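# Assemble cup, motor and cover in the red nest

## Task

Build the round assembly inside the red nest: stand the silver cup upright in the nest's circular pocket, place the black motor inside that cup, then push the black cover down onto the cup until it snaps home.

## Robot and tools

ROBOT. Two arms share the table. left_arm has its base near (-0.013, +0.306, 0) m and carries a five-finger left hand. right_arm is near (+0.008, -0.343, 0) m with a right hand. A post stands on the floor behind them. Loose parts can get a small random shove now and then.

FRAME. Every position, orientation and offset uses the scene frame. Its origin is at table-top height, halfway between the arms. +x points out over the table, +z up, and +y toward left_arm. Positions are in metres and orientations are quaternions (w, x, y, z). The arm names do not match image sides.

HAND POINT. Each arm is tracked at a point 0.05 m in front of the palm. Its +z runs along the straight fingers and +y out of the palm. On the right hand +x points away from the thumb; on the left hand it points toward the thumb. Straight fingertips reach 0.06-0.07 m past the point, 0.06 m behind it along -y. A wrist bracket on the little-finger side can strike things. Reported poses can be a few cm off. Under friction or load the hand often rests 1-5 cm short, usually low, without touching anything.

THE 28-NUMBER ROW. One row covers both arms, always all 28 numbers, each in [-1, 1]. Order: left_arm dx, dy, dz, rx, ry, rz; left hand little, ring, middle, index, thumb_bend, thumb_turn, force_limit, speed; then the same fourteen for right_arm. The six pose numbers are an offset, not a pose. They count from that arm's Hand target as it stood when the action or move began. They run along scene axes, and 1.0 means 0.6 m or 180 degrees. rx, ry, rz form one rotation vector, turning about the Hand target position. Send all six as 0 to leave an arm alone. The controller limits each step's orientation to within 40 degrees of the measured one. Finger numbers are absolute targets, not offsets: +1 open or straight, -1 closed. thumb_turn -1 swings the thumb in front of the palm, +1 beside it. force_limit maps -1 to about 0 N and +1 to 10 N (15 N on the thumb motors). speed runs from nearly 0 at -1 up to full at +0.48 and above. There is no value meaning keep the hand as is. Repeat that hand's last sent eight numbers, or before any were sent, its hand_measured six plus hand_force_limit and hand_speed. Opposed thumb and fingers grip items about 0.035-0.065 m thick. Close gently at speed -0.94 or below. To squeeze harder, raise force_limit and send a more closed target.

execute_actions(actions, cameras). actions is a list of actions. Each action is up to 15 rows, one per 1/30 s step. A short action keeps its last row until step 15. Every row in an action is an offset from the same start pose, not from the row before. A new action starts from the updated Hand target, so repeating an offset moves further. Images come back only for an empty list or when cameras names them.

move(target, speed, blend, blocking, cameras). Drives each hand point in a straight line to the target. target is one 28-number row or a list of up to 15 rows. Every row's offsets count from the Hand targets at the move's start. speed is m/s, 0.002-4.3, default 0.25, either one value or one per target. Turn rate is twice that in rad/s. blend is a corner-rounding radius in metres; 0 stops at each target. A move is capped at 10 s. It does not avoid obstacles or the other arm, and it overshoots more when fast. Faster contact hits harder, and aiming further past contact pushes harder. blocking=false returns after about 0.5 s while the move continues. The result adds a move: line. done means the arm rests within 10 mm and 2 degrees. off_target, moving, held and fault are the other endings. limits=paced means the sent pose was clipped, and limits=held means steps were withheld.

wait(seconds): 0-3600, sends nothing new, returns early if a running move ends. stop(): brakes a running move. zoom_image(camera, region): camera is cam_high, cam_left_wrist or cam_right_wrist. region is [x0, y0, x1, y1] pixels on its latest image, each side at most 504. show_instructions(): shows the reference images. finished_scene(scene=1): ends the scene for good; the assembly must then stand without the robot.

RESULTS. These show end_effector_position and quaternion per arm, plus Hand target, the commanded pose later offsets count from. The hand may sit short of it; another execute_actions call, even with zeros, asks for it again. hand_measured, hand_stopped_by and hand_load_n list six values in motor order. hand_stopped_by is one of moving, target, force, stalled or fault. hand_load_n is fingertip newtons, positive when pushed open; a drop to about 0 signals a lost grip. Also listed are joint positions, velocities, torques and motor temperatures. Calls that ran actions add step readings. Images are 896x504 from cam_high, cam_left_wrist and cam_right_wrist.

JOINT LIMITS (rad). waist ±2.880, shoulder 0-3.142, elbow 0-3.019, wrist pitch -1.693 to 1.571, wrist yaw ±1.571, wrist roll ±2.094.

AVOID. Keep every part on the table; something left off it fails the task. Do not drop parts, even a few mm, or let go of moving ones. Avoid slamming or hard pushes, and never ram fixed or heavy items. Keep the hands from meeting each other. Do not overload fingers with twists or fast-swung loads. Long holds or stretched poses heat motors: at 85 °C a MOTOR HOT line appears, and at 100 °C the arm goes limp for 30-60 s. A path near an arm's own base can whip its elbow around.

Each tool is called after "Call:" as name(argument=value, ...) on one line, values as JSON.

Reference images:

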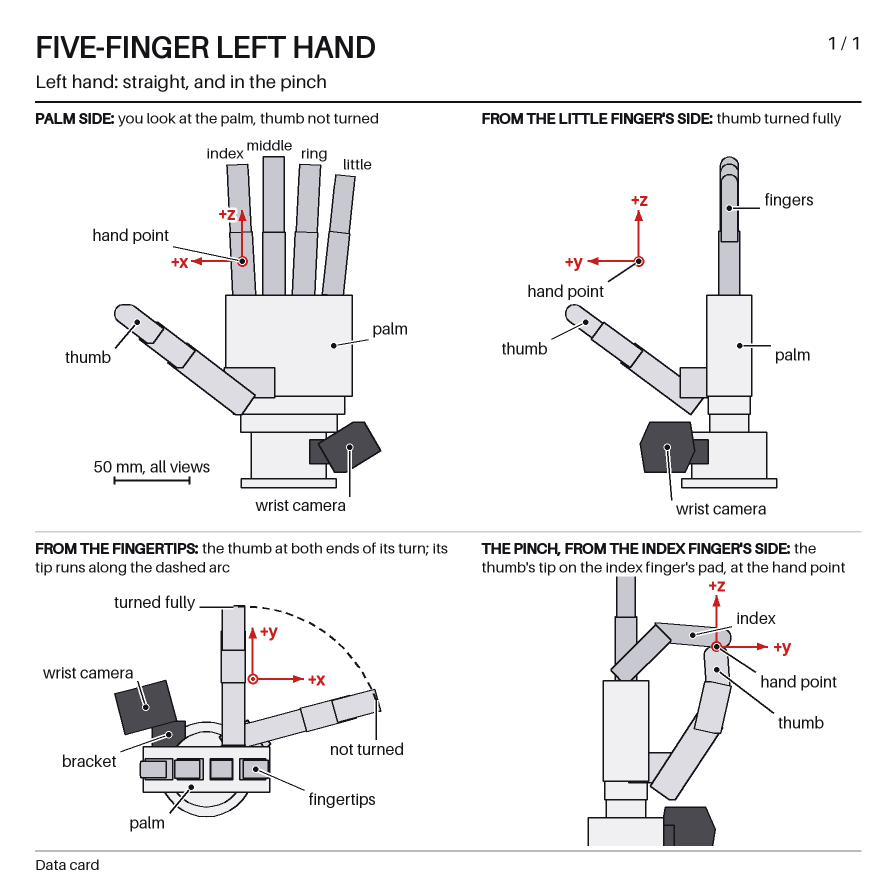

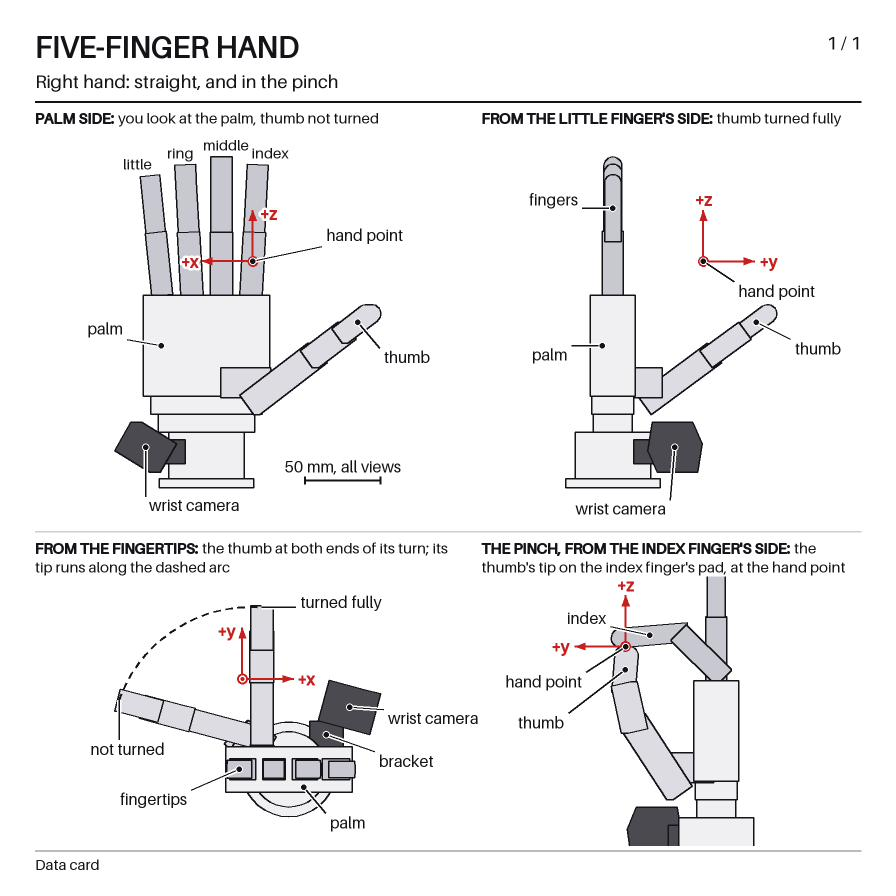

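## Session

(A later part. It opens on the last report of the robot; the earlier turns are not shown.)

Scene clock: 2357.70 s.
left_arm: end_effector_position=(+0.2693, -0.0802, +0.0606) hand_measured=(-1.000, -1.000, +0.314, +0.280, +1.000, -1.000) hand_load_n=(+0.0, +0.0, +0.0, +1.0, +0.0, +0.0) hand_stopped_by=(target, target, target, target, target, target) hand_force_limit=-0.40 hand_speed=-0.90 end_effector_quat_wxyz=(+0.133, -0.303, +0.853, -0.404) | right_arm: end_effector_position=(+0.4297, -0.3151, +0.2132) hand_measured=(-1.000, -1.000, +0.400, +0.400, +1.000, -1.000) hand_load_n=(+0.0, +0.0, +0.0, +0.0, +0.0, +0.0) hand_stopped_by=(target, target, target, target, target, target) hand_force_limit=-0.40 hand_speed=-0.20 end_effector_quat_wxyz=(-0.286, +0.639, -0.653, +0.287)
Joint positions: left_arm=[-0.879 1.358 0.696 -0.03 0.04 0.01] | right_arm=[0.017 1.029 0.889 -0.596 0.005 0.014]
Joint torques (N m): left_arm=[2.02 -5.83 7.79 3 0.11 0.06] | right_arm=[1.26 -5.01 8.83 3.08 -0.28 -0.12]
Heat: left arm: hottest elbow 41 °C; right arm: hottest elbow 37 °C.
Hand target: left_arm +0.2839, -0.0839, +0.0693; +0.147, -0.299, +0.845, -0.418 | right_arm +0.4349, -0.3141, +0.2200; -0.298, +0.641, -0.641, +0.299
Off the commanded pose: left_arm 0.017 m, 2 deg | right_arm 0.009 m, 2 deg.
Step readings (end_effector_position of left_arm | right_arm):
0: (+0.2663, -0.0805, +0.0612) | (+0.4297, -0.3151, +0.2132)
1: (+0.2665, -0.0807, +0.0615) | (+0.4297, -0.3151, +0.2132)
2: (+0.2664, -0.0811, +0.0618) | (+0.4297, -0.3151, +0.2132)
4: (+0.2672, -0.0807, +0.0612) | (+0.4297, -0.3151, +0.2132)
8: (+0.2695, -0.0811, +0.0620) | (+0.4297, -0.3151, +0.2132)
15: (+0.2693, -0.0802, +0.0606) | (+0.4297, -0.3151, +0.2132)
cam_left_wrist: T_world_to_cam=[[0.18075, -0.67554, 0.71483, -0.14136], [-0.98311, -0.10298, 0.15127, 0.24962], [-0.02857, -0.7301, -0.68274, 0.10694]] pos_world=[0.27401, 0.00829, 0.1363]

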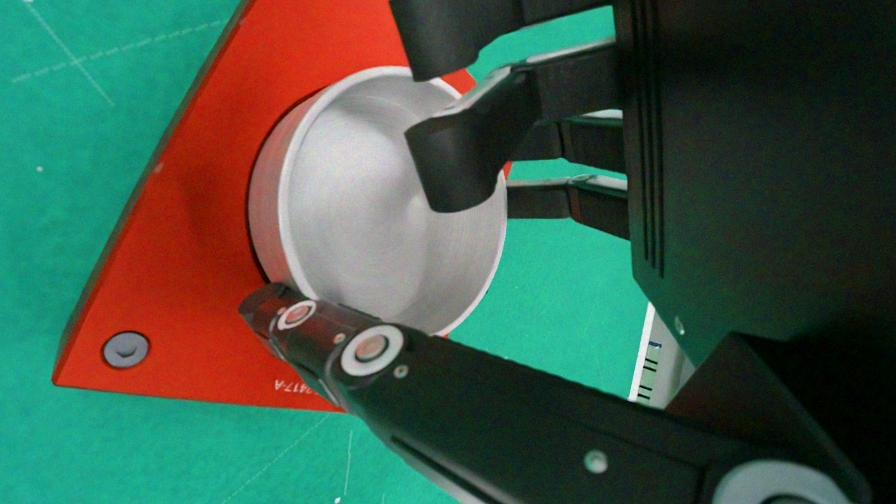

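Call:
execute_actions(actions=[[[-0.0012,0.0016,-0.0143,0.005,0.004,0,-1,-1,0.314,0.279,1,-1,-0.4,-0.9,0,0,0,0,0,0,-1,-1,0.4,0.4,1,-1,-0.4,-0.2]]], cameras=["cam_left_wrist"])

Call:
zoom_image(camera="cam_left_wrist", region=[230, 50, 390, 280])

Scene clock: 2373.77 s.
left_arm: end_effector_position=(+0.2699, -0.0809, +0.0609) hand_measured=(-1.000, -1.000, +0.314, +0.280, +1.000, -1.000) hand_load_n=(+0.5, +0.5, +0.0, +0.0, +0.5, +0.5) hand_stopped_by=(target, target, target, target, target, target) hand_force_limit=-0.40 hand_speed=-0.90 end_effector_quat_wxyz=(+0.133, -0.303, +0.853, -0.405) | right_arm: end_effector_position=(+0.4297, -0.3151, +0.2132) hand_measured=(-1.000, -1.000, +0.400, +0.400, +1.000, -1.000) hand_load_n=(+0.0, +0.0, +0.0, +0.0, +0.0, +0.5) hand_stopped_by=(target, target, target, target, target, target) hand_force_limit=-0.40 hand_speed=-0.20 end_effector_quat_wxyz=(-0.286, +0.639, -0.653, +0.287)
Joint positions: left_arm=[-0.879 1.36 0.697 -0.029 0.04 0.01] | right_arm=[0.017 1.029 0.889 -0.596 0.005 0.014]
Joint torques (N m): left_arm=[2.49 -4.25 7.92 2.91 0.08 0.05] | right_arm=[1.26 -5.13 8.84 3.1 -0.27 -0.12]
Heat: left arm: hottest elbow 41 °C; right arm: hottest elbow 37 °C.
Hand target: left_arm +0.2832, -0.0830, +0.0608; +0.144, -0.300, +0.850, -0.409 | right_arm +0.4349, -0.3141, +0.2200; -0.298, +0.641, -0.641, +0.299
Off the commanded pose: left_arm 0.013 m, 1 deg | right_arm 0.009 m, 2 deg.
Step readings (end_effector_position of left_arm | right_arm):
0: (+0.2693, -0.0802, +0.0606) | (+0.4297, -0.3151, +0.2132)
1: (+0.2693, -0.0802, +0.0606) | (+0.4297, -0.3151, +0.2132)
2: (+0.2700, -0.0810, +0.0616) | (+0.4297, -0.3151, +0.2132)
4: (+0.2699, -0.0809, +0.0609) | (+0.4297, -0.3151, +0.2132)
8: (+0.2699, -0.0809, +0.0609) | (+0.4297, -0.3151, +0.2132)
15: (+0.2699, -0.0809, +0.0609) | (+0.4297, -0.3151, +0.2132)
cam_left_wrist: T_world_to_cam=[[0.17999, -0.67471, 0.7158, -0.14193], [-0.98327, -0.1028, 0.15036, 0.25018], [-0.02787, -0.73089, -0.68193, 0.10635]] pos_world=[0.27451, 0.00768, 0.1365]

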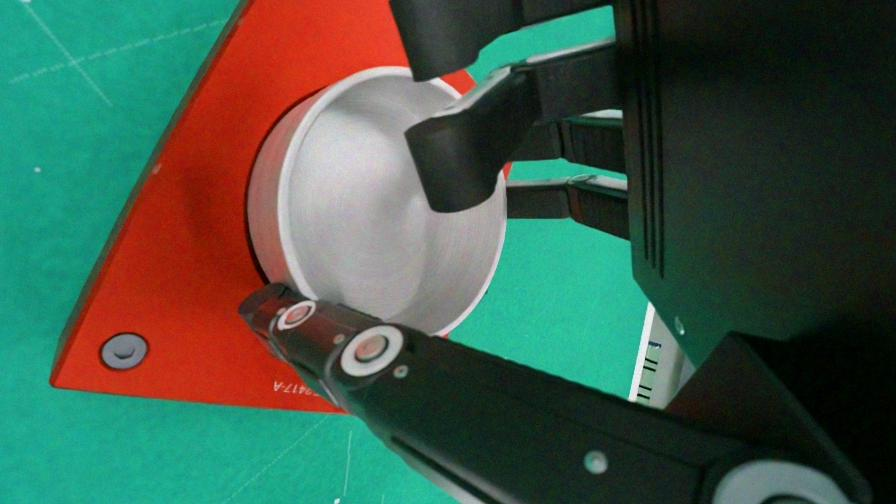

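Scaled by 2.191 from the camera's image (finer frame: 1280x720).

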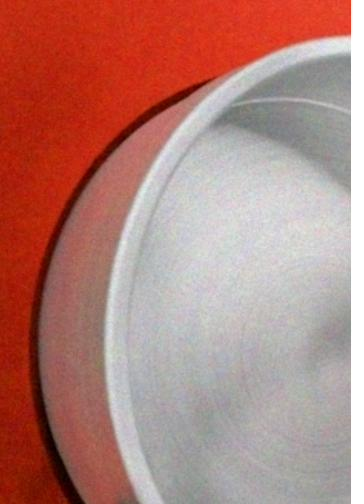

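Call:
execute_actions(actions=[[[0,0,0.008,0,0,0,-1,-1,0.335,0.30,1,-1,-0.4,-0.9,0,0,0,0,0,0,-1,-1,0.4,0.4,1,-1,-0.4,-0.2]]], cameras=["cam_left_wrist"])

Call:
zoom_image(camera="cam_left_wrist", region=[230, 50, 390, 280])

Scene clock: 2392.63 s.
left_arm: end_effector_position=(+0.2699, -0.0809, +0.0609) hand_measured=(-1.000, -1.000, +0.336, +0.300, +1.000, -1.000) hand_load_n=(+0.0, +0.0, +0.0, +0.0, +0.5, +0.0) hand_stopped_by=(target, target, target, target, target, target) hand_force_limit=-0.40 hand_speed=-0.90 end_effector_quat_wxyz=(+0.133, -0.303, +0.853, -0.405) | right_arm: end_effector_position=(+0.4297, -0.3151, +0.2132) hand_measured=(-1.000, -1.000, +0.400, +0.400, +1.000, -1.000) hand_load_n=(+0.0, +0.0, +0.0, +0.0, +0.0, +0.0) hand_stopped_by=(target, target, target, target, target, target) hand_force_limit=-0.40 hand_speed=-0.20 end_effector_quat_wxyz=(-0.286, +0.639, -0.653, +0.287)
Joint positions: left_arm=[-0.879 1.36 0.697 -0.029 0.04 0.01] | right_arm=[0.017 1.029 0.889 -0.596 0.005 0.014]
Joint torques (N m): left_arm=[2.32 -4.66 8.36 2.25 0.08 0.08] | right_arm=[1.26 -5.13 8.83 3.07 -0.27 -0.12]
Heat: left arm: hottest elbow 41 °C; right arm: hottest elbow 37 °C.
Hand target: left_arm +0.2832, -0.0830, +0.0656; +0.144, -0.300, +0.850, -0.409 | right_arm +0.4349, -0.3141, +0.2200; -0.298, +0.641, -0.641, +0.299
Off the commanded pose: left_arm 0.014 m, 1 deg | right_arm 0.009 m, 2 deg.
Step readings (end_effector_position of left_arm | right_arm):
0: (+0.2699, -0.0809, +0.0609) | (+0.4297, -0.3151, +0.2132)
1: (+0.2699, -0.0809, +0.0609) | (+0.4297, -0.3151, +0.2132)
2: (+0.2699, -0.0809, +0.0609) | (+0.4297, -0.3151, +0.2132)
4: (+0.2699, -0.0809, +0.0609) | (+0.4297, -0.3151, +0.2132)
8: (+0.2699, -0.0809, +0.0609) | (+0.4297, -0.3151, +0.2132)
15: (+0.2699, -0.0809, +0.0609) | (+0.4297, -0.3151, +0.2132)
cam_left_wrist: T_world_to_cam=[[0.17999, -0.67471, 0.7158, -0.14193], [-0.98327, -0.1028, 0.15036, 0.25018], [-0.02787, -0.73089, -0.68193, 0.10635]] pos_world=[0.27451, 0.00768, 0.1365]

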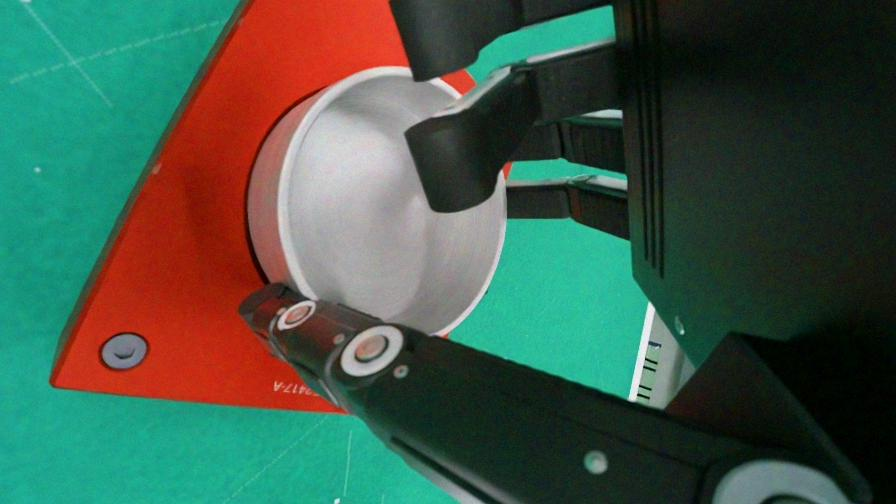

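Scaled by 2.191 from the camera's image (finer frame: 1280x720).

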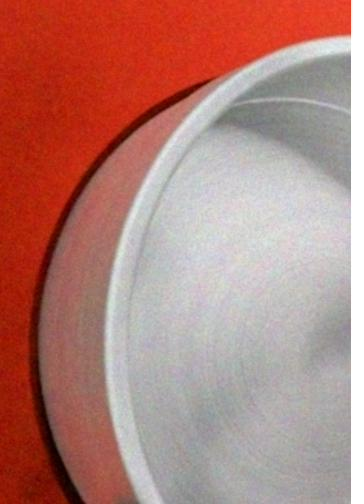

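Call:
execute_actions(actions=[], cameras=["all"])

Call:
zoom_image(camera="cam_high", region=[300, 150, 560, 300])

Scene clock: 2420.33 s.
left_arm: end_effector_position=(+0.2699, -0.0809, +0.0609) hand_measured=(-1.000, -1.000, +0.336, +0.300, +1.000, -1.000) hand_load_n=(+0.0, +0.0, +0.0, +0.0, +0.5, +0.0) hand_stopped_by=(target, target, target, target, target, target) hand_force_limit=-0.40 hand_speed=-0.90 end_effector_quat_wxyz=(+0.133, -0.303, +0.853, -0.405) | right_arm: end_effector_position=(+0.4297, -0.3151, +0.2132) hand_measured=(-1.000, -1.000, +0.400, +0.400, +1.000, -1.000) hand_load_n=(+0.0, +0.0, +0.0, +0.0, +0.0, +0.0) hand_stopped_by=(target, target, target, target, target, target) hand_force_limit=-0.40 hand_speed=-0.20 end_effector_quat_wxyz=(-0.286, +0.639, -0.653, +0.287)
Joint positions: left_arm=[-0.879 1.36 0.697 -0.029 0.04 0.01] | right_arm=[0.017 1.029 0.889 -0.596 0.005 0.014]
Joint velocities: within noise
Joint torques (N m): left_arm=[2.32 -5.01 8.34 2.18 0.07 0.08] | right_arm=[1.32 -5.01 8.83 3.08 -0.27 -0.12]
Motor temperatures (°C): left_arm=[29 31 41 29 32 27] | right_arm=[31 31 37 30 28 29]
Heat: left arm: hottest elbow 41 °C; right arm: hottest elbow 37 °C.
Hand target: left_arm +0.2832, -0.0830, +0.0656; +0.144, -0.300, +0.850, -0.409 | right_arm +0.4349, -0.3141, +0.2200; -0.298, +0.641, -0.641, +0.299
Off the commanded pose: left_arm 0.014 m, 1 deg | right_arm 0.009 m, 2 deg.
camera_calibration:
cam_left_wrist: T_world_to_cam=[[0.17999, -0.67471, 0.7158, -0.14193], [-0.98327, -0.1028, 0.15036, 0.25018], [-0.02787, -0.73089, -0.68193, 0.10635]] pos_world=[0.27451, 0.00768, 0.1365]
cam_right_wrist: T_world_to_cam=[[-0.61769, -0.27218, -0.73782, 0.34045], [-0.5377, 0.83081, 0.14367, 0.46605], [0.57388, 0.48546, -0.65953, 0.16018]] pos_world=[0.36896, -0.3723, 0.28988]

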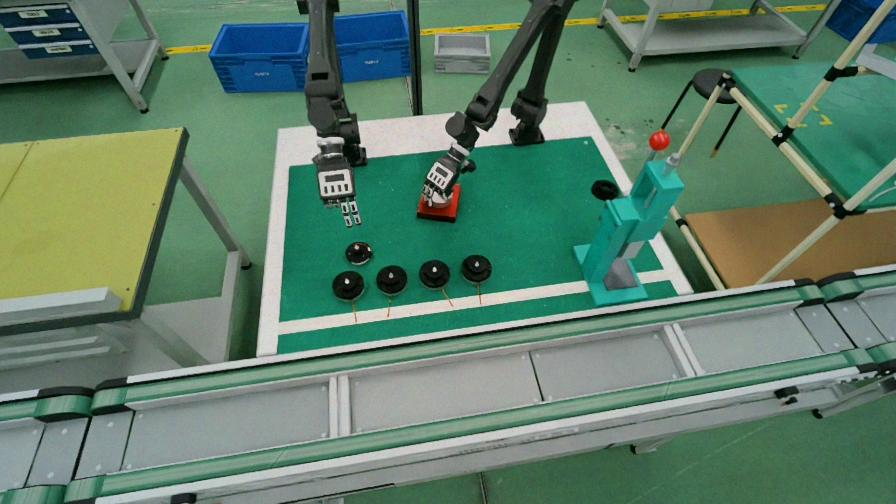

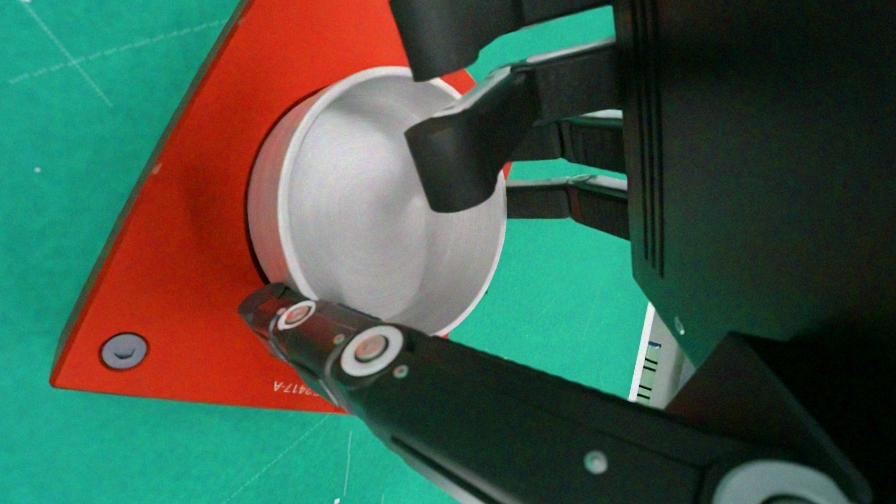

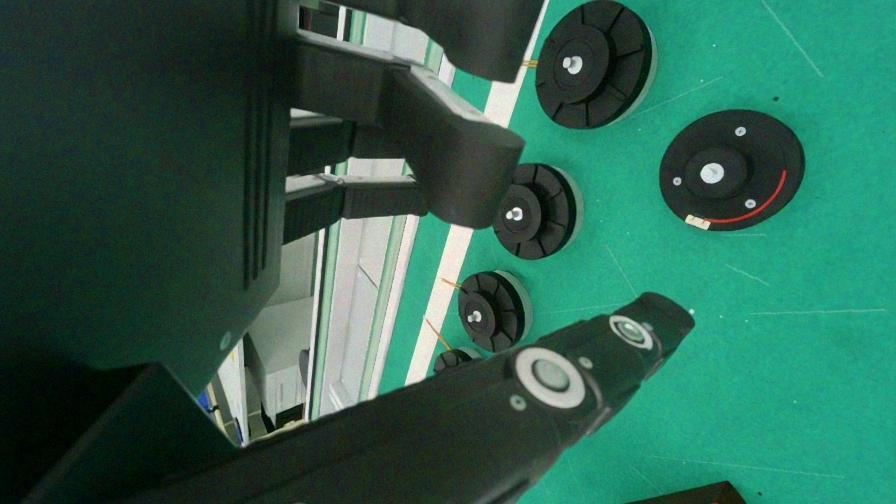

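Scaled by 1.938 from the camera's image (finer frame: 1280x720).

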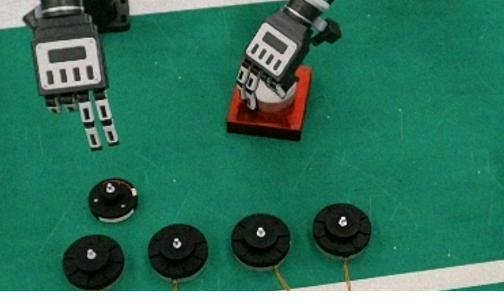

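Call:
execute_actions(actions=[[[0,0,0.004,0,0,0,-1,-1,0.45,0.45,1,-1,-0.4,-0.7,0,0,0,0,0,0,-1,-1,0.4,0.4,1,-1,-0.4,-0.2]]], cameras=["cam_left_wrist"])

Call:
zoom_image(camera="cam_left_wrist", region=[200, 40, 560, 400])

Scene clock: 2441.13 s.
left_arm: end_effector_position=(+0.2711, -0.0801, +0.0607) hand_measured=(-1.000, -1.000, +0.450, +0.450, +1.000, -1.000) hand_load_n=(+0.0, +0.0, +0.0, +0.0, +0.5, +0.0) hand_stopped_by=(target, target, target, target, target, target) hand_force_limit=-0.40 hand_speed=-0.70 end_effector_quat_wxyz=(+0.137, -0.304, +0.852, -0.403) | right_arm: end_effector_position=(+0.4297, -0.3151, +0.2132) hand_measured=(-1.000, -1.000, +0.400, +0.400, +1.000, -1.000) hand_load_n=(+0.0, +0.0, +0.0, +0.0, +0.0, +0.0) hand_stopped_by=(target, target, target, target, target, target) hand_force_limit=-0.40 hand_speed=-0.20 end_effector_quat_wxyz=(-0.286, +0.639, -0.653, +0.287)
Joint positions: left_arm=[-0.879 1.36 0.697 -0.029 0.032 0.01] | right_arm=[0.017 1.029 0.889 -0.596 0.005 0.014]
Joint torques (N m): left_arm=[2.32 -5.13 8.49 1.92 0.08 0.08] | right_arm=[1.32 -5.07 8.84 3.07 -0.28 -0.12]
Heat: left arm: hottest elbow 41 °C; right arm: hottest elbow 37 °C.
Hand target: left_arm +0.2832, -0.0830, +0.0680; +0.144, -0.300, +0.850, -0.409 | right_arm +0.4349, -0.3141, +0.2200; -0.298, +0.641, -0.641, +0.299
Off the commanded pose: left_arm 0.014 m, 1 deg | right_arm 0.009 m, 2 deg.
Step readings (end_effector_position of left_arm | right_arm):
0: (+0.2699, -0.0809, +0.0609) | (+0.4297, -0.3151, +0.2132)
1: (+0.2699, -0.0809, +0.0609) | (+0.4297, -0.3151, +0.2132)
2: (+0.2699, -0.0809, +0.0609) | (+0.4297, -0.3151, +0.2132)
4: (+0.2699, -0.0809, +0.0609) | (+0.4297, -0.3151, +0.2132)
8: (+0.2709, -0.0803, +0.0607) | (+0.4297, -0.3151, +0.2132)
15: (+0.2717, -0.0797, +0.0607) | (+0.4297, -0.3151, +0.2132)
cam_left_wrist: T_world_to_cam=[[0.1813, -0.67592, 0.71433, -0.14184], [-0.9832, -0.10902, 0.14639, 0.2513], [-0.02108, -0.72887, -0.68433, 0.10533]] pos_world=[0.27501, 0.0083, 0.13661]

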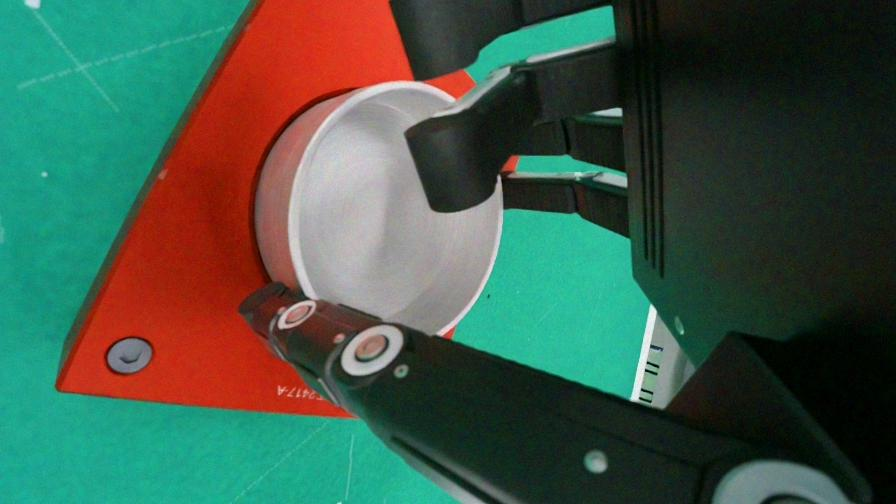

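Scaled by 1.400 from the camera's image (finer frame: 1280x720).

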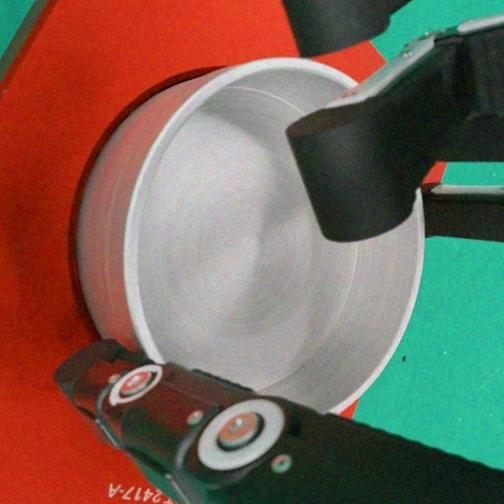

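Call:
execute_actions(actions=[[[0,0,0,0,0,0,-1,-1,0.62,0.62,1,-1,-0.4,-0.6,0,0,0,0,0,0,-1,-1,0.4,0.4,1,-1,-0.4,-0.2]],[[-0.007,0.005,0.01,0,0,0,-1,-1,0.62,0.62,1,-1,-0.4,-0.6,0,0,0,0,0,0,-1,-1,0.4,0.4,1,-1,-0.4,-0.2]],[[-0.012,0.008,0.012,0,0,0,-1,-1,0.62,0.62,1,-1,-0.4,-0.6,0,0,0,0,0,0,-1,-1,0.4,0.4,1,-1,-0.4,-0.2]],[[-0.013,0.008,0.02,0,0,0,-1,-1,0.62,0.62,1,-1,-0.4,-0.6,0,0,0,0,0,0,-1,-1,0.4,0.4,1,-1,-0.4,-0.2]]], cameras=["cam_left_wrist"])

Scene clock: 2467.20 s.
left_arm: end_effector_position=(+0.2641, -0.0692, +0.0888) hand_measured=(-1.000, -1.000, +0.620, +0.620, +1.000, -1.000) hand_load_n=(+0.0, +0.5, +0.0, +0.0, +0.0, +0.0) hand_stopped_by=(target, target, target, target, target, target) hand_force_limit=-0.40 hand_speed=-0.60 end_effector_quat_wxyz=(+0.142, -0.305, +0.849, -0.407) | right_arm: end_effector_position=(+0.4297, -0.3151, +0.2132) hand_measured=(-1.000, -1.000, +0.400, +0.400, +1.000, -1.000) hand_load_n=(+0.0, +0.0, +0.0, +0.0, +0.0, +0.0) hand_stopped_by=(target, target, target, target, target, target) hand_force_limit=-0.40 hand_speed=-0.20 end_effector_quat_wxyz=(-0.286, +0.639, -0.653, +0.287)
Joint positions: left_arm=[-0.879 1.265 0.696 -0.11 0.023 0.01] | right_arm=[0.017 1.029 0.889 -0.596 0.005 0.014]
Joint torques (N m): left_arm=[0.79 -5.71 7.82 1.54 -0.07 0.01] | right_arm=[1.26 -5.13 8.83 3.06 -0.28 -0.12]
Heat: left arm: hottest elbow 41 °C; right arm: hottest elbow 37 °C.
Hand target: left_arm +0.2640, -0.0704, +0.0932; +0.144, -0.300, +0.850, -0.409 | right_arm +0.4349, -0.3141, +0.2200; -0.298, +0.641, -0.641, +0.299
Off the commanded pose: left_arm 0.005 m, 1 deg | right_arm 0.009 m, 2 deg.
Step readings (end_effector_position of left_arm | right_arm):
0: (+0.2711, -0.0801, +0.0607) | (+0.4297, -0.3151, +0.2132)
1: (+0.2711, -0.0801, +0.0607) | (+0.4297, -0.3151, +0.2132)
2: (+0.2711, -0.0801, +0.0607) | (+0.4297, -0.3151, +0.2132)
4: (+0.2711, -0.0801, +0.0607) | (+0.4297, -0.3151, +0.2132)
8: (+0.2711, -0.0801, +0.0607) | (+0.4297, -0.3151, +0.2132)
15: (+0.2711, -0.0801, +0.0607) | (+0.4297, -0.3151, +0.2132)
16: (+0.2711, -0.0801, +0.0607) | (+0.4297, -0.3151, +0.2132)
17: (+0.2711, -0.0801, +0.0607) | (+0.4297, -0.3151, +0.2132)
19: (+0.2705, -0.0794, +0.0599) | (+0.4297, -0.3151, +0.2132)
23: (+0.2697, -0.0784, +0.0596) | (+0.4297, -0.3151, +0.2132)
30: (+0.2698, -0.0786, +0.0610) | (+0.4297, -0.3151, +0.2132)
31: (+0.2696, -0.0783, +0.0608) | (+0.4297, -0.3151, +0.2132)
32: (+0.2686, -0.0771, +0.0600) | (+0.4297, -0.3151, +0.2132)
34: (+0.2681, -0.0756, +0.0637) | (+0.4297, -0.3151, +0.2132)
38: (+0.2686, -0.0762, +0.0744) | (+0.4297, -0.3151, +0.2132)
45: (+0.2679, -0.0754, +0.0752) | (+0.4297, -0.3151, +0.2132)
46: (+0.2681, -0.0757, +0.0757) | (+0.4297, -0.3151, +0.2132)
47: (+0.2676, -0.0746, +0.0760) | (+0.4297, -0.3151, +0.2132)
49: (+0.2654, -0.0712, +0.0769) | (+0.4297, -0.3151, +0.2132)
53: (+0.2645, -0.0697, +0.0862) | (+0.4297, -0.3151, +0.2132)
60: (+0.2641, -0.0692, +0.0888) | (+0.4297, -0.3151, +0.2132)
cam_left_wrist: T_world_to_cam=[[0.17722, -0.67071, 0.72023, -0.15227], [-0.98414, -0.11532, 0.13477, 0.24224], [-0.00733, -0.7327, -0.68051, 0.12816]] pos_world=[0.26632, 0.01971, 0.16424]

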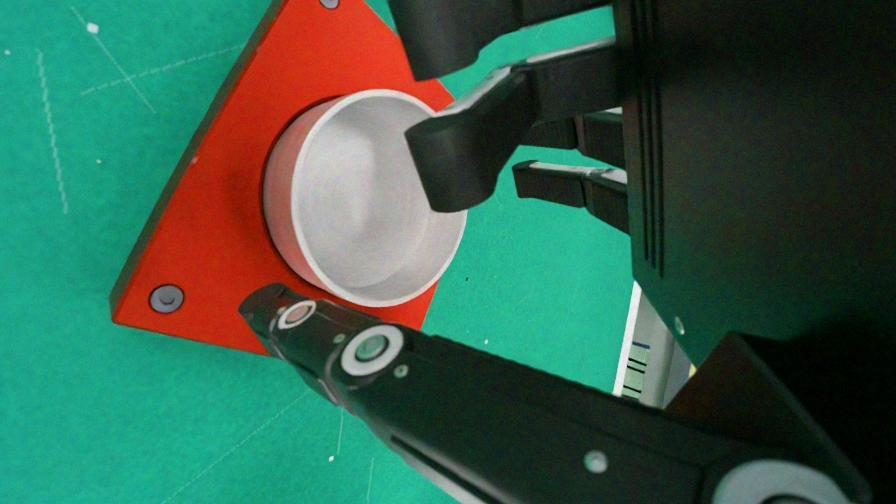

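Call:
zoom_image(camera="cam_left_wrist", region=[240, 70, 490, 330])

Scaled by 1.938 from the camera's image (finer frame: 1280x720).

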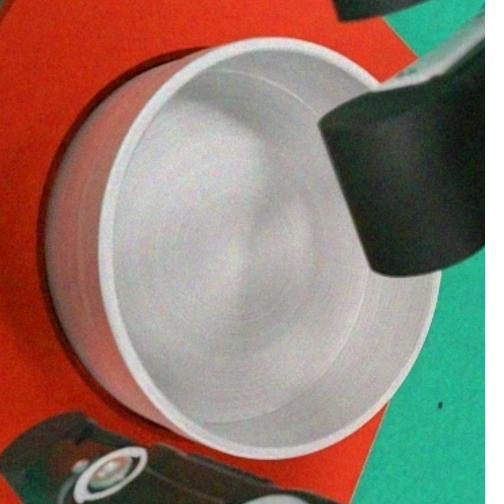

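Call:
move(target=[-0.05,0.09,0.17,0,0,0,-1,-1,0.62,0.62,1,-1,-0.4,-0.6,0,0,0,0,0,0,-1,-1,0.4,0.4,1,-1,-0.4,-0.2], speed=0.12, cameras=["all"])

Call:
zoom_image(camera="cam_high", region=[380, 160, 500, 240])

Scene clock: 2480.90 s.
left_arm: end_effector_position=(+0.2195, -0.0101, +0.1669) hand_measured=(-1.000, -1.000, +0.620, +0.620, +1.000, -1.000) hand_load_n=(+0.0, +0.0, +0.0, +0.0, +0.0, +0.0) hand_stopped_by=(target, target, target, target, target, target) hand_force_limit=-0.40 hand_speed=-0.60 end_effector_quat_wxyz=(+0.130, -0.310, +0.857, -0.391) | right_arm: end_effector_position=(+0.4297, -0.3151, +0.2132) hand_measured=(-1.000, -1.000, +0.400, +0.400, +1.000, -1.000) hand_load_n=(+0.0, +0.0, +0.0, +0.0, +0.0, +0.0) hand_stopped_by=(target, target, target, target, target, target) hand_force_limit=-0.40 hand_speed=-0.20 end_effector_quat_wxyz=(-0.286, +0.639, -0.653, +0.287)
Joint positions: left_arm=[-0.855 0.955 0.724 -0.492 0.051 0.019] | right_arm=[0.017 1.029 0.889 -0.596 0.005 0.014]
Joint torques (N m): left_arm=[2.49 -2.49 12.04 1.58 0.13 0.1] | right_arm=[1.32 -5.19 8.84 3.07 -0.27 -0.12]
Heat: left arm: hottest elbow 42 °C; right arm: hottest elbow 37 °C.
Hand target: left_arm +0.2340, -0.0164, +0.1952; +0.144, -0.300, +0.850, -0.409 | right_arm +0.4349, -0.3141, +0.2200; -0.298, +0.641, -0.641, +0.299
Off the commanded pose: left_arm 0.032 m, 3 deg | right_arm 0.009 m, 2 deg.
move: off_target (left_arm)
cam_left_wrist: T_world_to_cam=[[0.20195, -0.68951, 0.69555, -0.16253], [-0.97877, -0.11677, 0.16842, 0.1878], [-0.03491, -0.7148, -0.69846, 0.23345]] pos_world=[0.22478, 0.07673, 0.24447]
cam_right_wrist: T_world_to_cam=[[-0.61769, -0.27218, -0.73782, 0.34045], [-0.5377, 0.83081, 0.14367, 0.46605], [0.57388, 0.48546, -0.65953, 0.16018]] pos_world=[0.36896, -0.3723, 0.28988]

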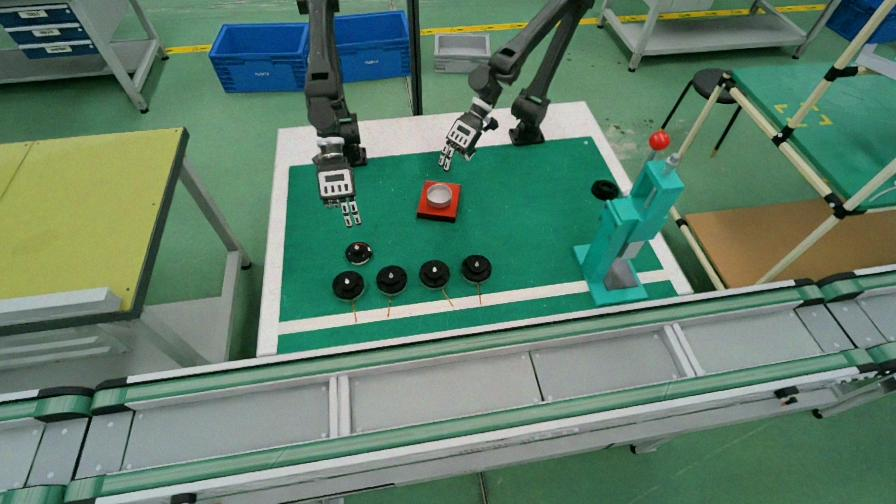

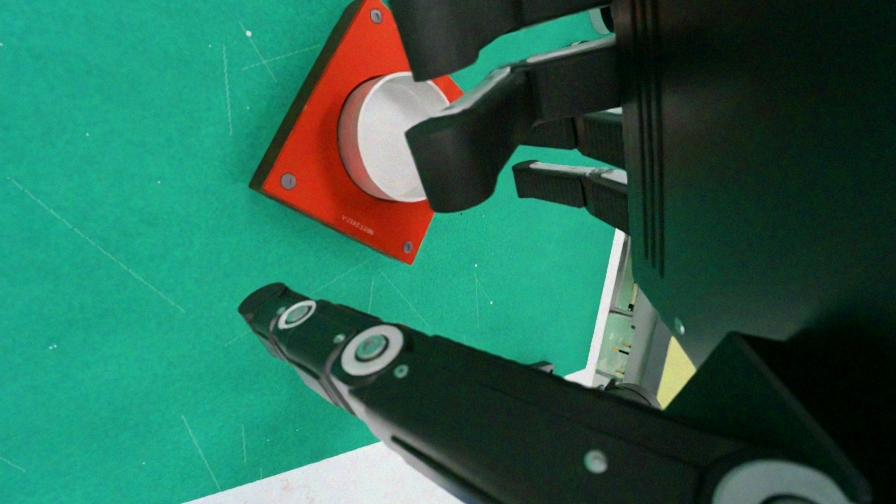

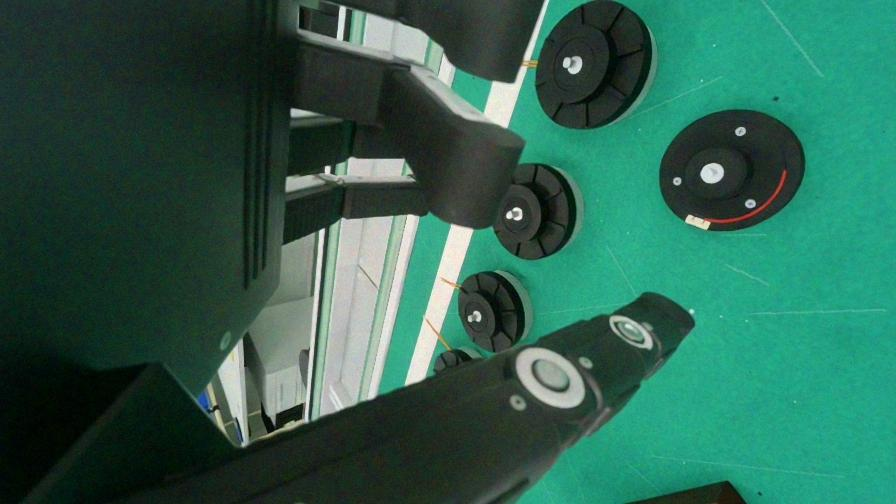

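Scaled by 4.200 from the camera's image (finer frame: 1280x720).

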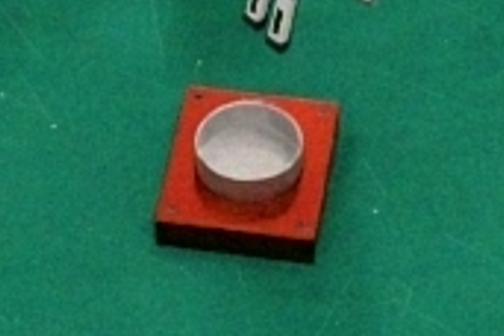

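Call:
zoom_image(camera="cam_high", region=[415, 175, 465, 225])

Call:
zoom_image(camera="cam_left_wrist", region=[250, 0, 460, 270])

Scaled by 10.080 from the camera's image (finer frame: 1280x720).

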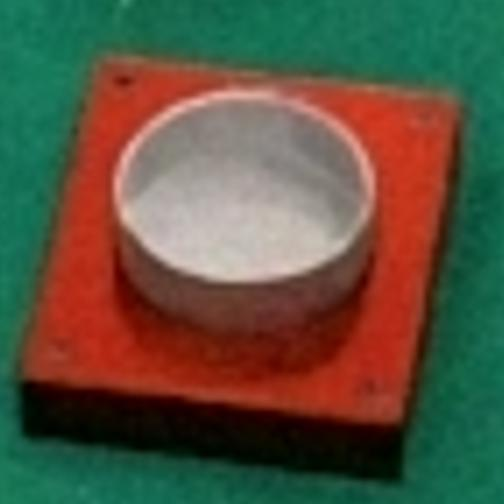

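Scaled by 1.867 from the camera's image (finer frame: 1280x720).

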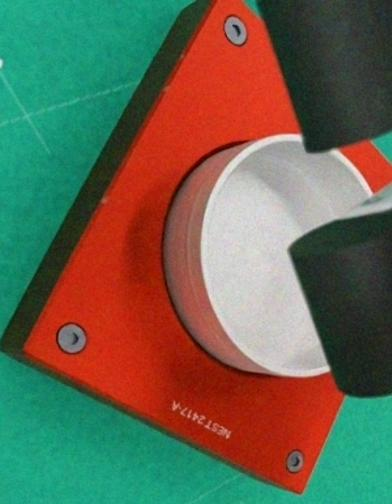

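Call:
zoom_image(camera="cam_right_wrist", region=[640, 90, 830, 250])

Call:
zoom_image(camera="cam_high", region=[325, 230, 405, 310])

Scaled by 2.653 from the camera's image (finer frame: 1280x720).

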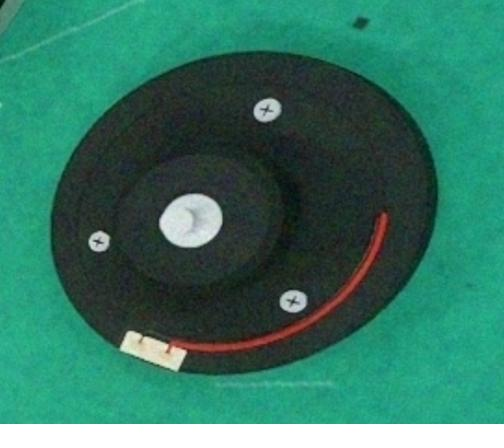

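Scaled by 6.300 from the camera's image (finer frame: 1280x720).

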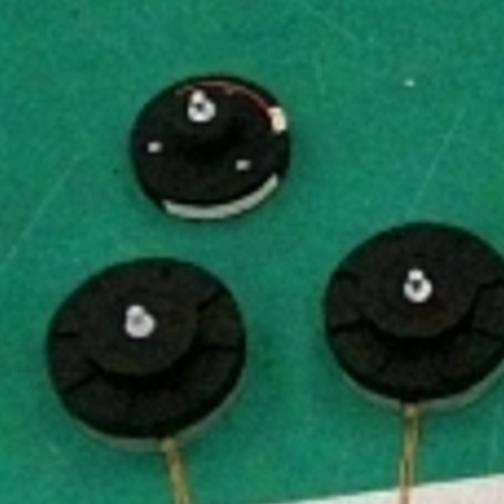

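Call:
move(target=[[-0.02,0.07,0,0,0,0,-1,-1,0.62,0.62,1,-1,-0.4,-0.6,0,-0.025,-0.08,0,0,0,-1,-1,0.3,0.3,0.5,-1,-0.4,-0.2]], speed=0.1, cameras=["cam_right_wrist"])

Call:
zoom_image(camera="cam_right_wrist", region=[560, 80, 860, 340])

Scene clock: 2599.00 s.
left_arm: end_effector_position=(+0.2197, +0.0210, +0.1939) hand_measured=(-1.000, -1.000, +0.620, +0.620, +1.000, -1.000) hand_load_n=(+0.0, +0.0, +0.0, +0.0, +0.0, +0.0) hand_stopped_by=(target, target, target, target, target, target) hand_force_limit=-0.40 hand_speed=-0.60 end_effector_quat_wxyz=(+0.139, -0.307, +0.847, -0.411) | right_arm: end_effector_position=(+0.4285, -0.3288, +0.1674) hand_measured=(-1.000, -1.000, +0.300, +0.300, +0.500, -1.000) hand_load_n=(+0.0, +0.5, +0.0, +0.0, +0.0, +0.0) hand_stopped_by=(target, target, target, target, target, target) hand_force_limit=-0.40 hand_speed=-0.20 end_effector_quat_wxyz=(-0.289, +0.639, -0.652, +0.288)
Joint positions: left_arm=[-0.774 0.837 0.714 -0.557 0.112 0.068] | right_arm=[-0.027 1.052 0.779 -0.456 -0.031 -0.017]
Joint torques (N m): left_arm=[1.73 -1.67 8.69 1.63 0.16 0.11] | right_arm=[0.91 -4.72 8.85 3.06 -0.31 -0.12]
Motor temperatures (°C): left_arm=[29 31 49 29 32 27] | right_arm=[31 31 37 30 28 29]
Heat: left arm: hottest elbow 49 °C; right arm: hottest elbow 37 °C.
Hand target: left_arm +0.2220, +0.0256, +0.1952; +0.144, -0.300, +0.850, -0.409 | right_arm +0.4349, -0.3291, +0.1720; -0.298, +0.641, -0.641, +0.299
Off the commanded pose: left_arm 0.005 m, 1 deg | right_arm 0.008 m, 2 deg.
move: done
cam_right_wrist: T_world_to_cam=[[-0.6122, -0.27312, -0.74204, 0.3003], [-0.54051, 0.82951, 0.14062, 0.4847], [0.57712, 0.48716, -0.65544, 0.13579]] pos_world=[0.36746, -0.3862, 0.24368]

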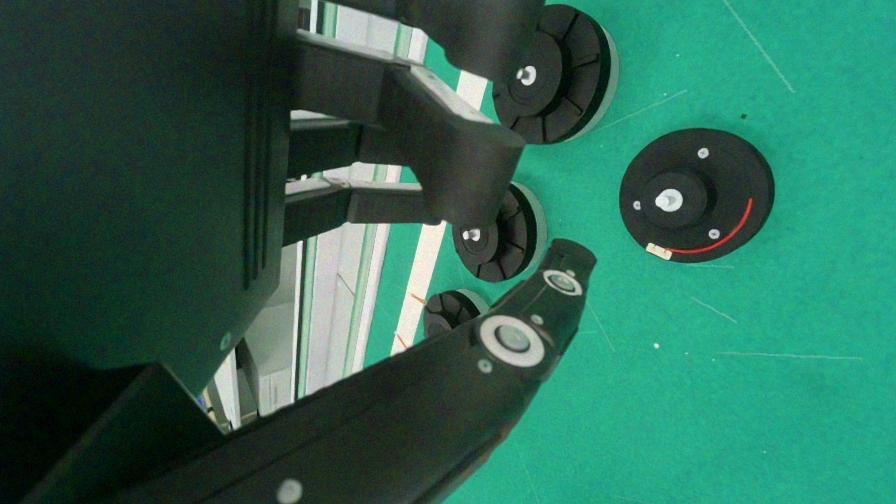

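Scaled by 1.680 from the camera's image (finer frame: 1280x720).

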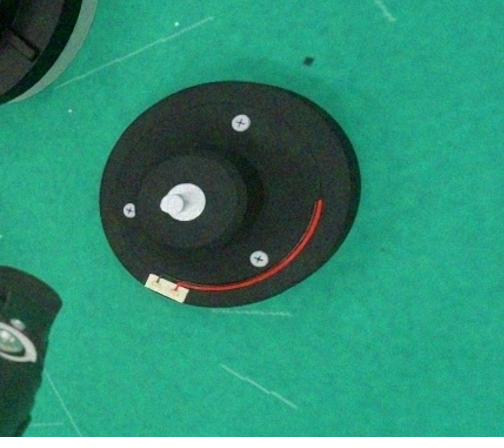

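Call:
move(target=[[0,0,0,0,0,0,-1,-1,0.62,0.62,1,-1,-0.4,-0.6,0.003,-0.008,-0.10,0,0,0,-1,-1,0.2,0.2,0.5,-1,-0.4,-0.2]], speed=0.1, cameras=["cam_right_wrist"])

Call:
zoom_image(camera="cam_right_wrist", region=[440, 80, 760, 360])

Scene clock: 2654.00 s.
left_arm: end_effector_position=(+0.2197, +0.0210, +0.1939) hand_measured=(-1.000, -1.000, +0.620, +0.620, +1.000, -1.000) hand_load_n=(+0.0, +0.0, +0.0, +0.0, +0.0, +0.0) hand_stopped_by=(target, target, target, target, target, target) hand_force_limit=-0.40 hand_speed=-0.60 end_effector_quat_wxyz=(+0.139, -0.307, +0.847, -0.411) | right_arm: end_effector_position=(+0.4303, -0.3325, +0.1071) hand_measured=(-1.000, -1.000, +0.200, +0.200, +0.500, -1.000) hand_load_n=(+0.0, +0.0, +0.0, +0.0, +0.5, +0.0) hand_stopped_by=(target, target, target, target, target, target) hand_force_limit=-0.40 hand_speed=-0.20 end_effector_quat_wxyz=(-0.289, +0.640, -0.651, +0.288)
Joint positions: left_arm=[-0.774 0.837 0.714 -0.557 0.112 0.068] | right_arm=[-0.04 1.132 0.663 -0.263 -0.041 -0.026]
Joint torques (N m): left_arm=[2.26 -1.2 8.66 1.58 0.15 0.11] | right_arm=[0.79 -5.07 8.28 3.04 -0.31 -0.12]
Motor temperatures (°C): left_arm=[29 31 43 29 32 27] | right_arm=[31 31 38 30 28 29]
Heat: left arm: hottest elbow 43 °C; right arm: hottest elbow 38 °C.
Hand target: left_arm +0.2220, +0.0256, +0.1952; +0.144, -0.300, +0.850, -0.409 | right_arm +0.4367, -0.3339, +0.1120; -0.298, +0.641, -0.641, +0.299
Off the commanded pose: left_arm 0.005 m, 1 deg | right_arm 0.008 m, 2 deg.
move: done
cam_right_wrist: T_world_to_cam=[[-0.61258, -0.27398, -0.7414, 0.25535], [-0.54187, 0.82845, 0.14157, 0.49736], [0.57543, 0.48847, -0.65595, 0.09829]] pos_world=[0.36937, -0.3901, 0.18338]

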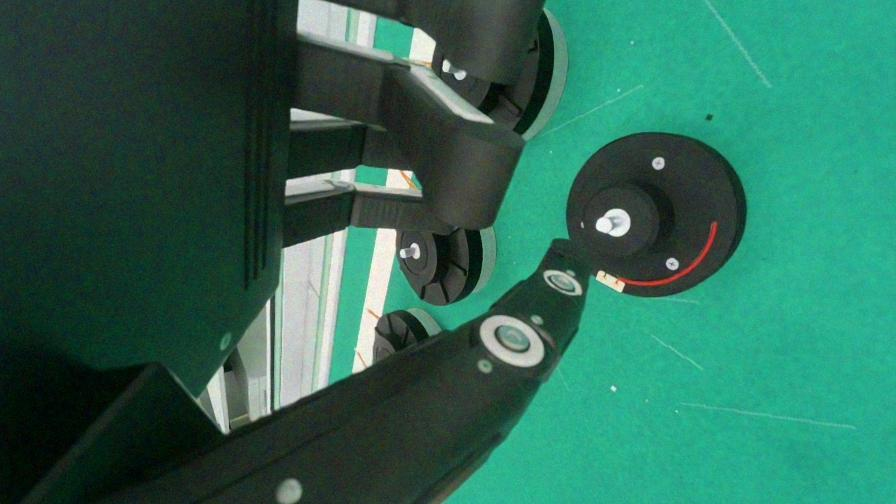

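Scaled by 1.575 from the camera's image (finer frame: 1280x720).

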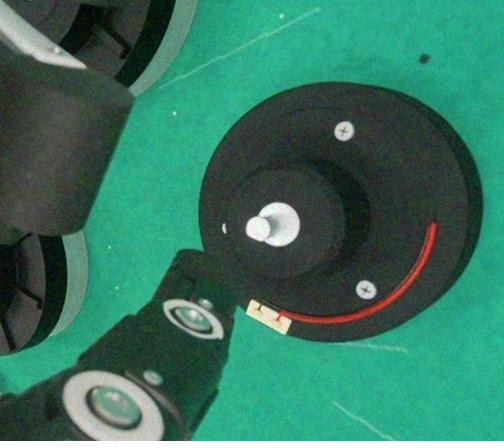

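Call:
move(target=[[0,0,0,0,0,0,-1,-1,0.62,0.62,1,-1,-0.4,-0.6,-0.024,0.011,-0.055,0,0,0,-1,-1,0.2,0.2,0.5,-1,-0.4,-0.2]], speed=0.08, cameras=["cam_right_wrist"])

Call:
zoom_image(camera="cam_right_wrist", region=[440, 80, 760, 360])

Scene clock: 2749.37 s.
left_arm: end_effector_position=(+0.2197, +0.0210, +0.1939) hand_measured=(-1.000, -1.000, +0.620, +0.620, +1.000, -1.000) hand_load_n=(+0.0, +0.5, -0.5, +0.0, +0.0, +0.0) hand_stopped_by=(target, target, target, target, target, target) hand_force_limit=-0.40 hand_speed=-0.60 end_effector_quat_wxyz=(+0.139, -0.307, +0.847, -0.411) | right_arm: end_effector_position=(+0.4159, -0.3313, +0.0749) hand_measured=(-1.000, -1.000, +0.200, +0.200, +0.500, -1.000) hand_load_n=(+0.0, +0.0, +0.0, +0.0, +0.0, +0.0) hand_stopped_by=(target, target, target, target, target, target) hand_force_limit=-0.40 hand_speed=-0.20 end_effector_quat_wxyz=(-0.289, +0.640, -0.651, +0.290)
Joint positions: left_arm=[-0.774 0.837 0.714 -0.557 0.112 0.068] | right_arm=[-0.036 1.143 0.573 -0.158 -0.037 -0.026]
Joint torques (N m): left_arm=[1.85 -1.55 8.58 1.54 0.14 0.12] | right_arm=[2.08 -4.66 7.9 3.06 0.01 -0.02]
Heat: left arm: hottest elbow 42 °C; right arm: hottest elbow 38 °C.
Hand target: left_arm +0.2220, +0.0256, +0.1952; +0.144, -0.300, +0.850, -0.409 | right_arm +0.4223, -0.3273, +0.0790; -0.298, +0.641, -0.641, +0.299
Off the commanded pose: left_arm 0.005 m, 1 deg | right_arm 0.009 m, 2 deg.
move: done
cam_right_wrist: T_world_to_cam=[[-0.61058, -0.27613, -0.74225, 0.2216], [-0.54193, 0.82912, 0.13735, 0.49368], [0.57749, 0.48612, -0.65589, 0.08325]] pos_world=[0.35477, -0.3886, 0.15129]

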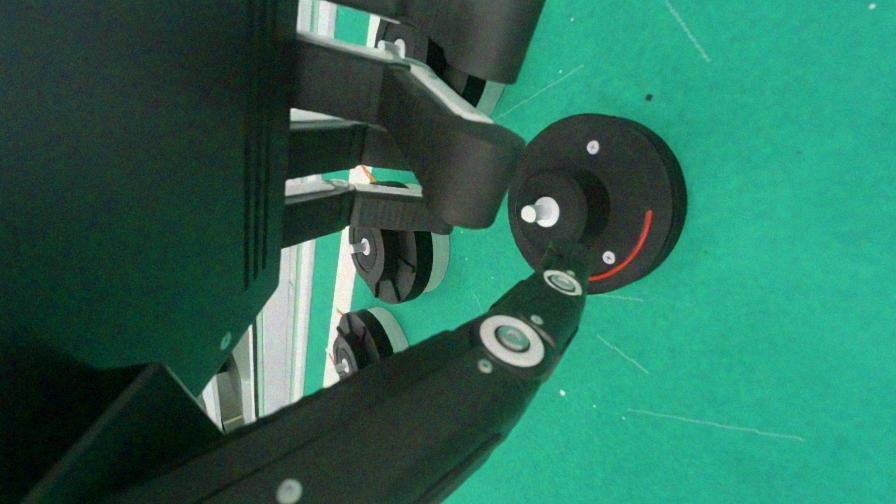

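Scaled by 1.575 from the camera's image (finer frame: 1280x720).

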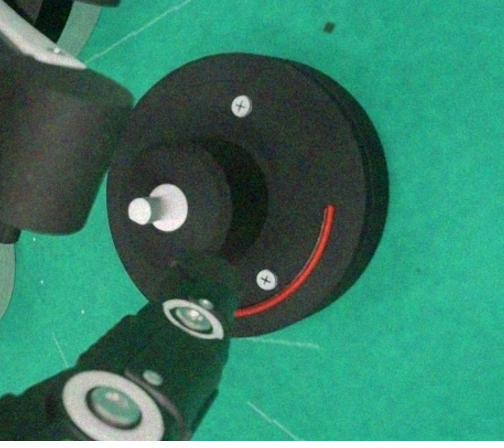

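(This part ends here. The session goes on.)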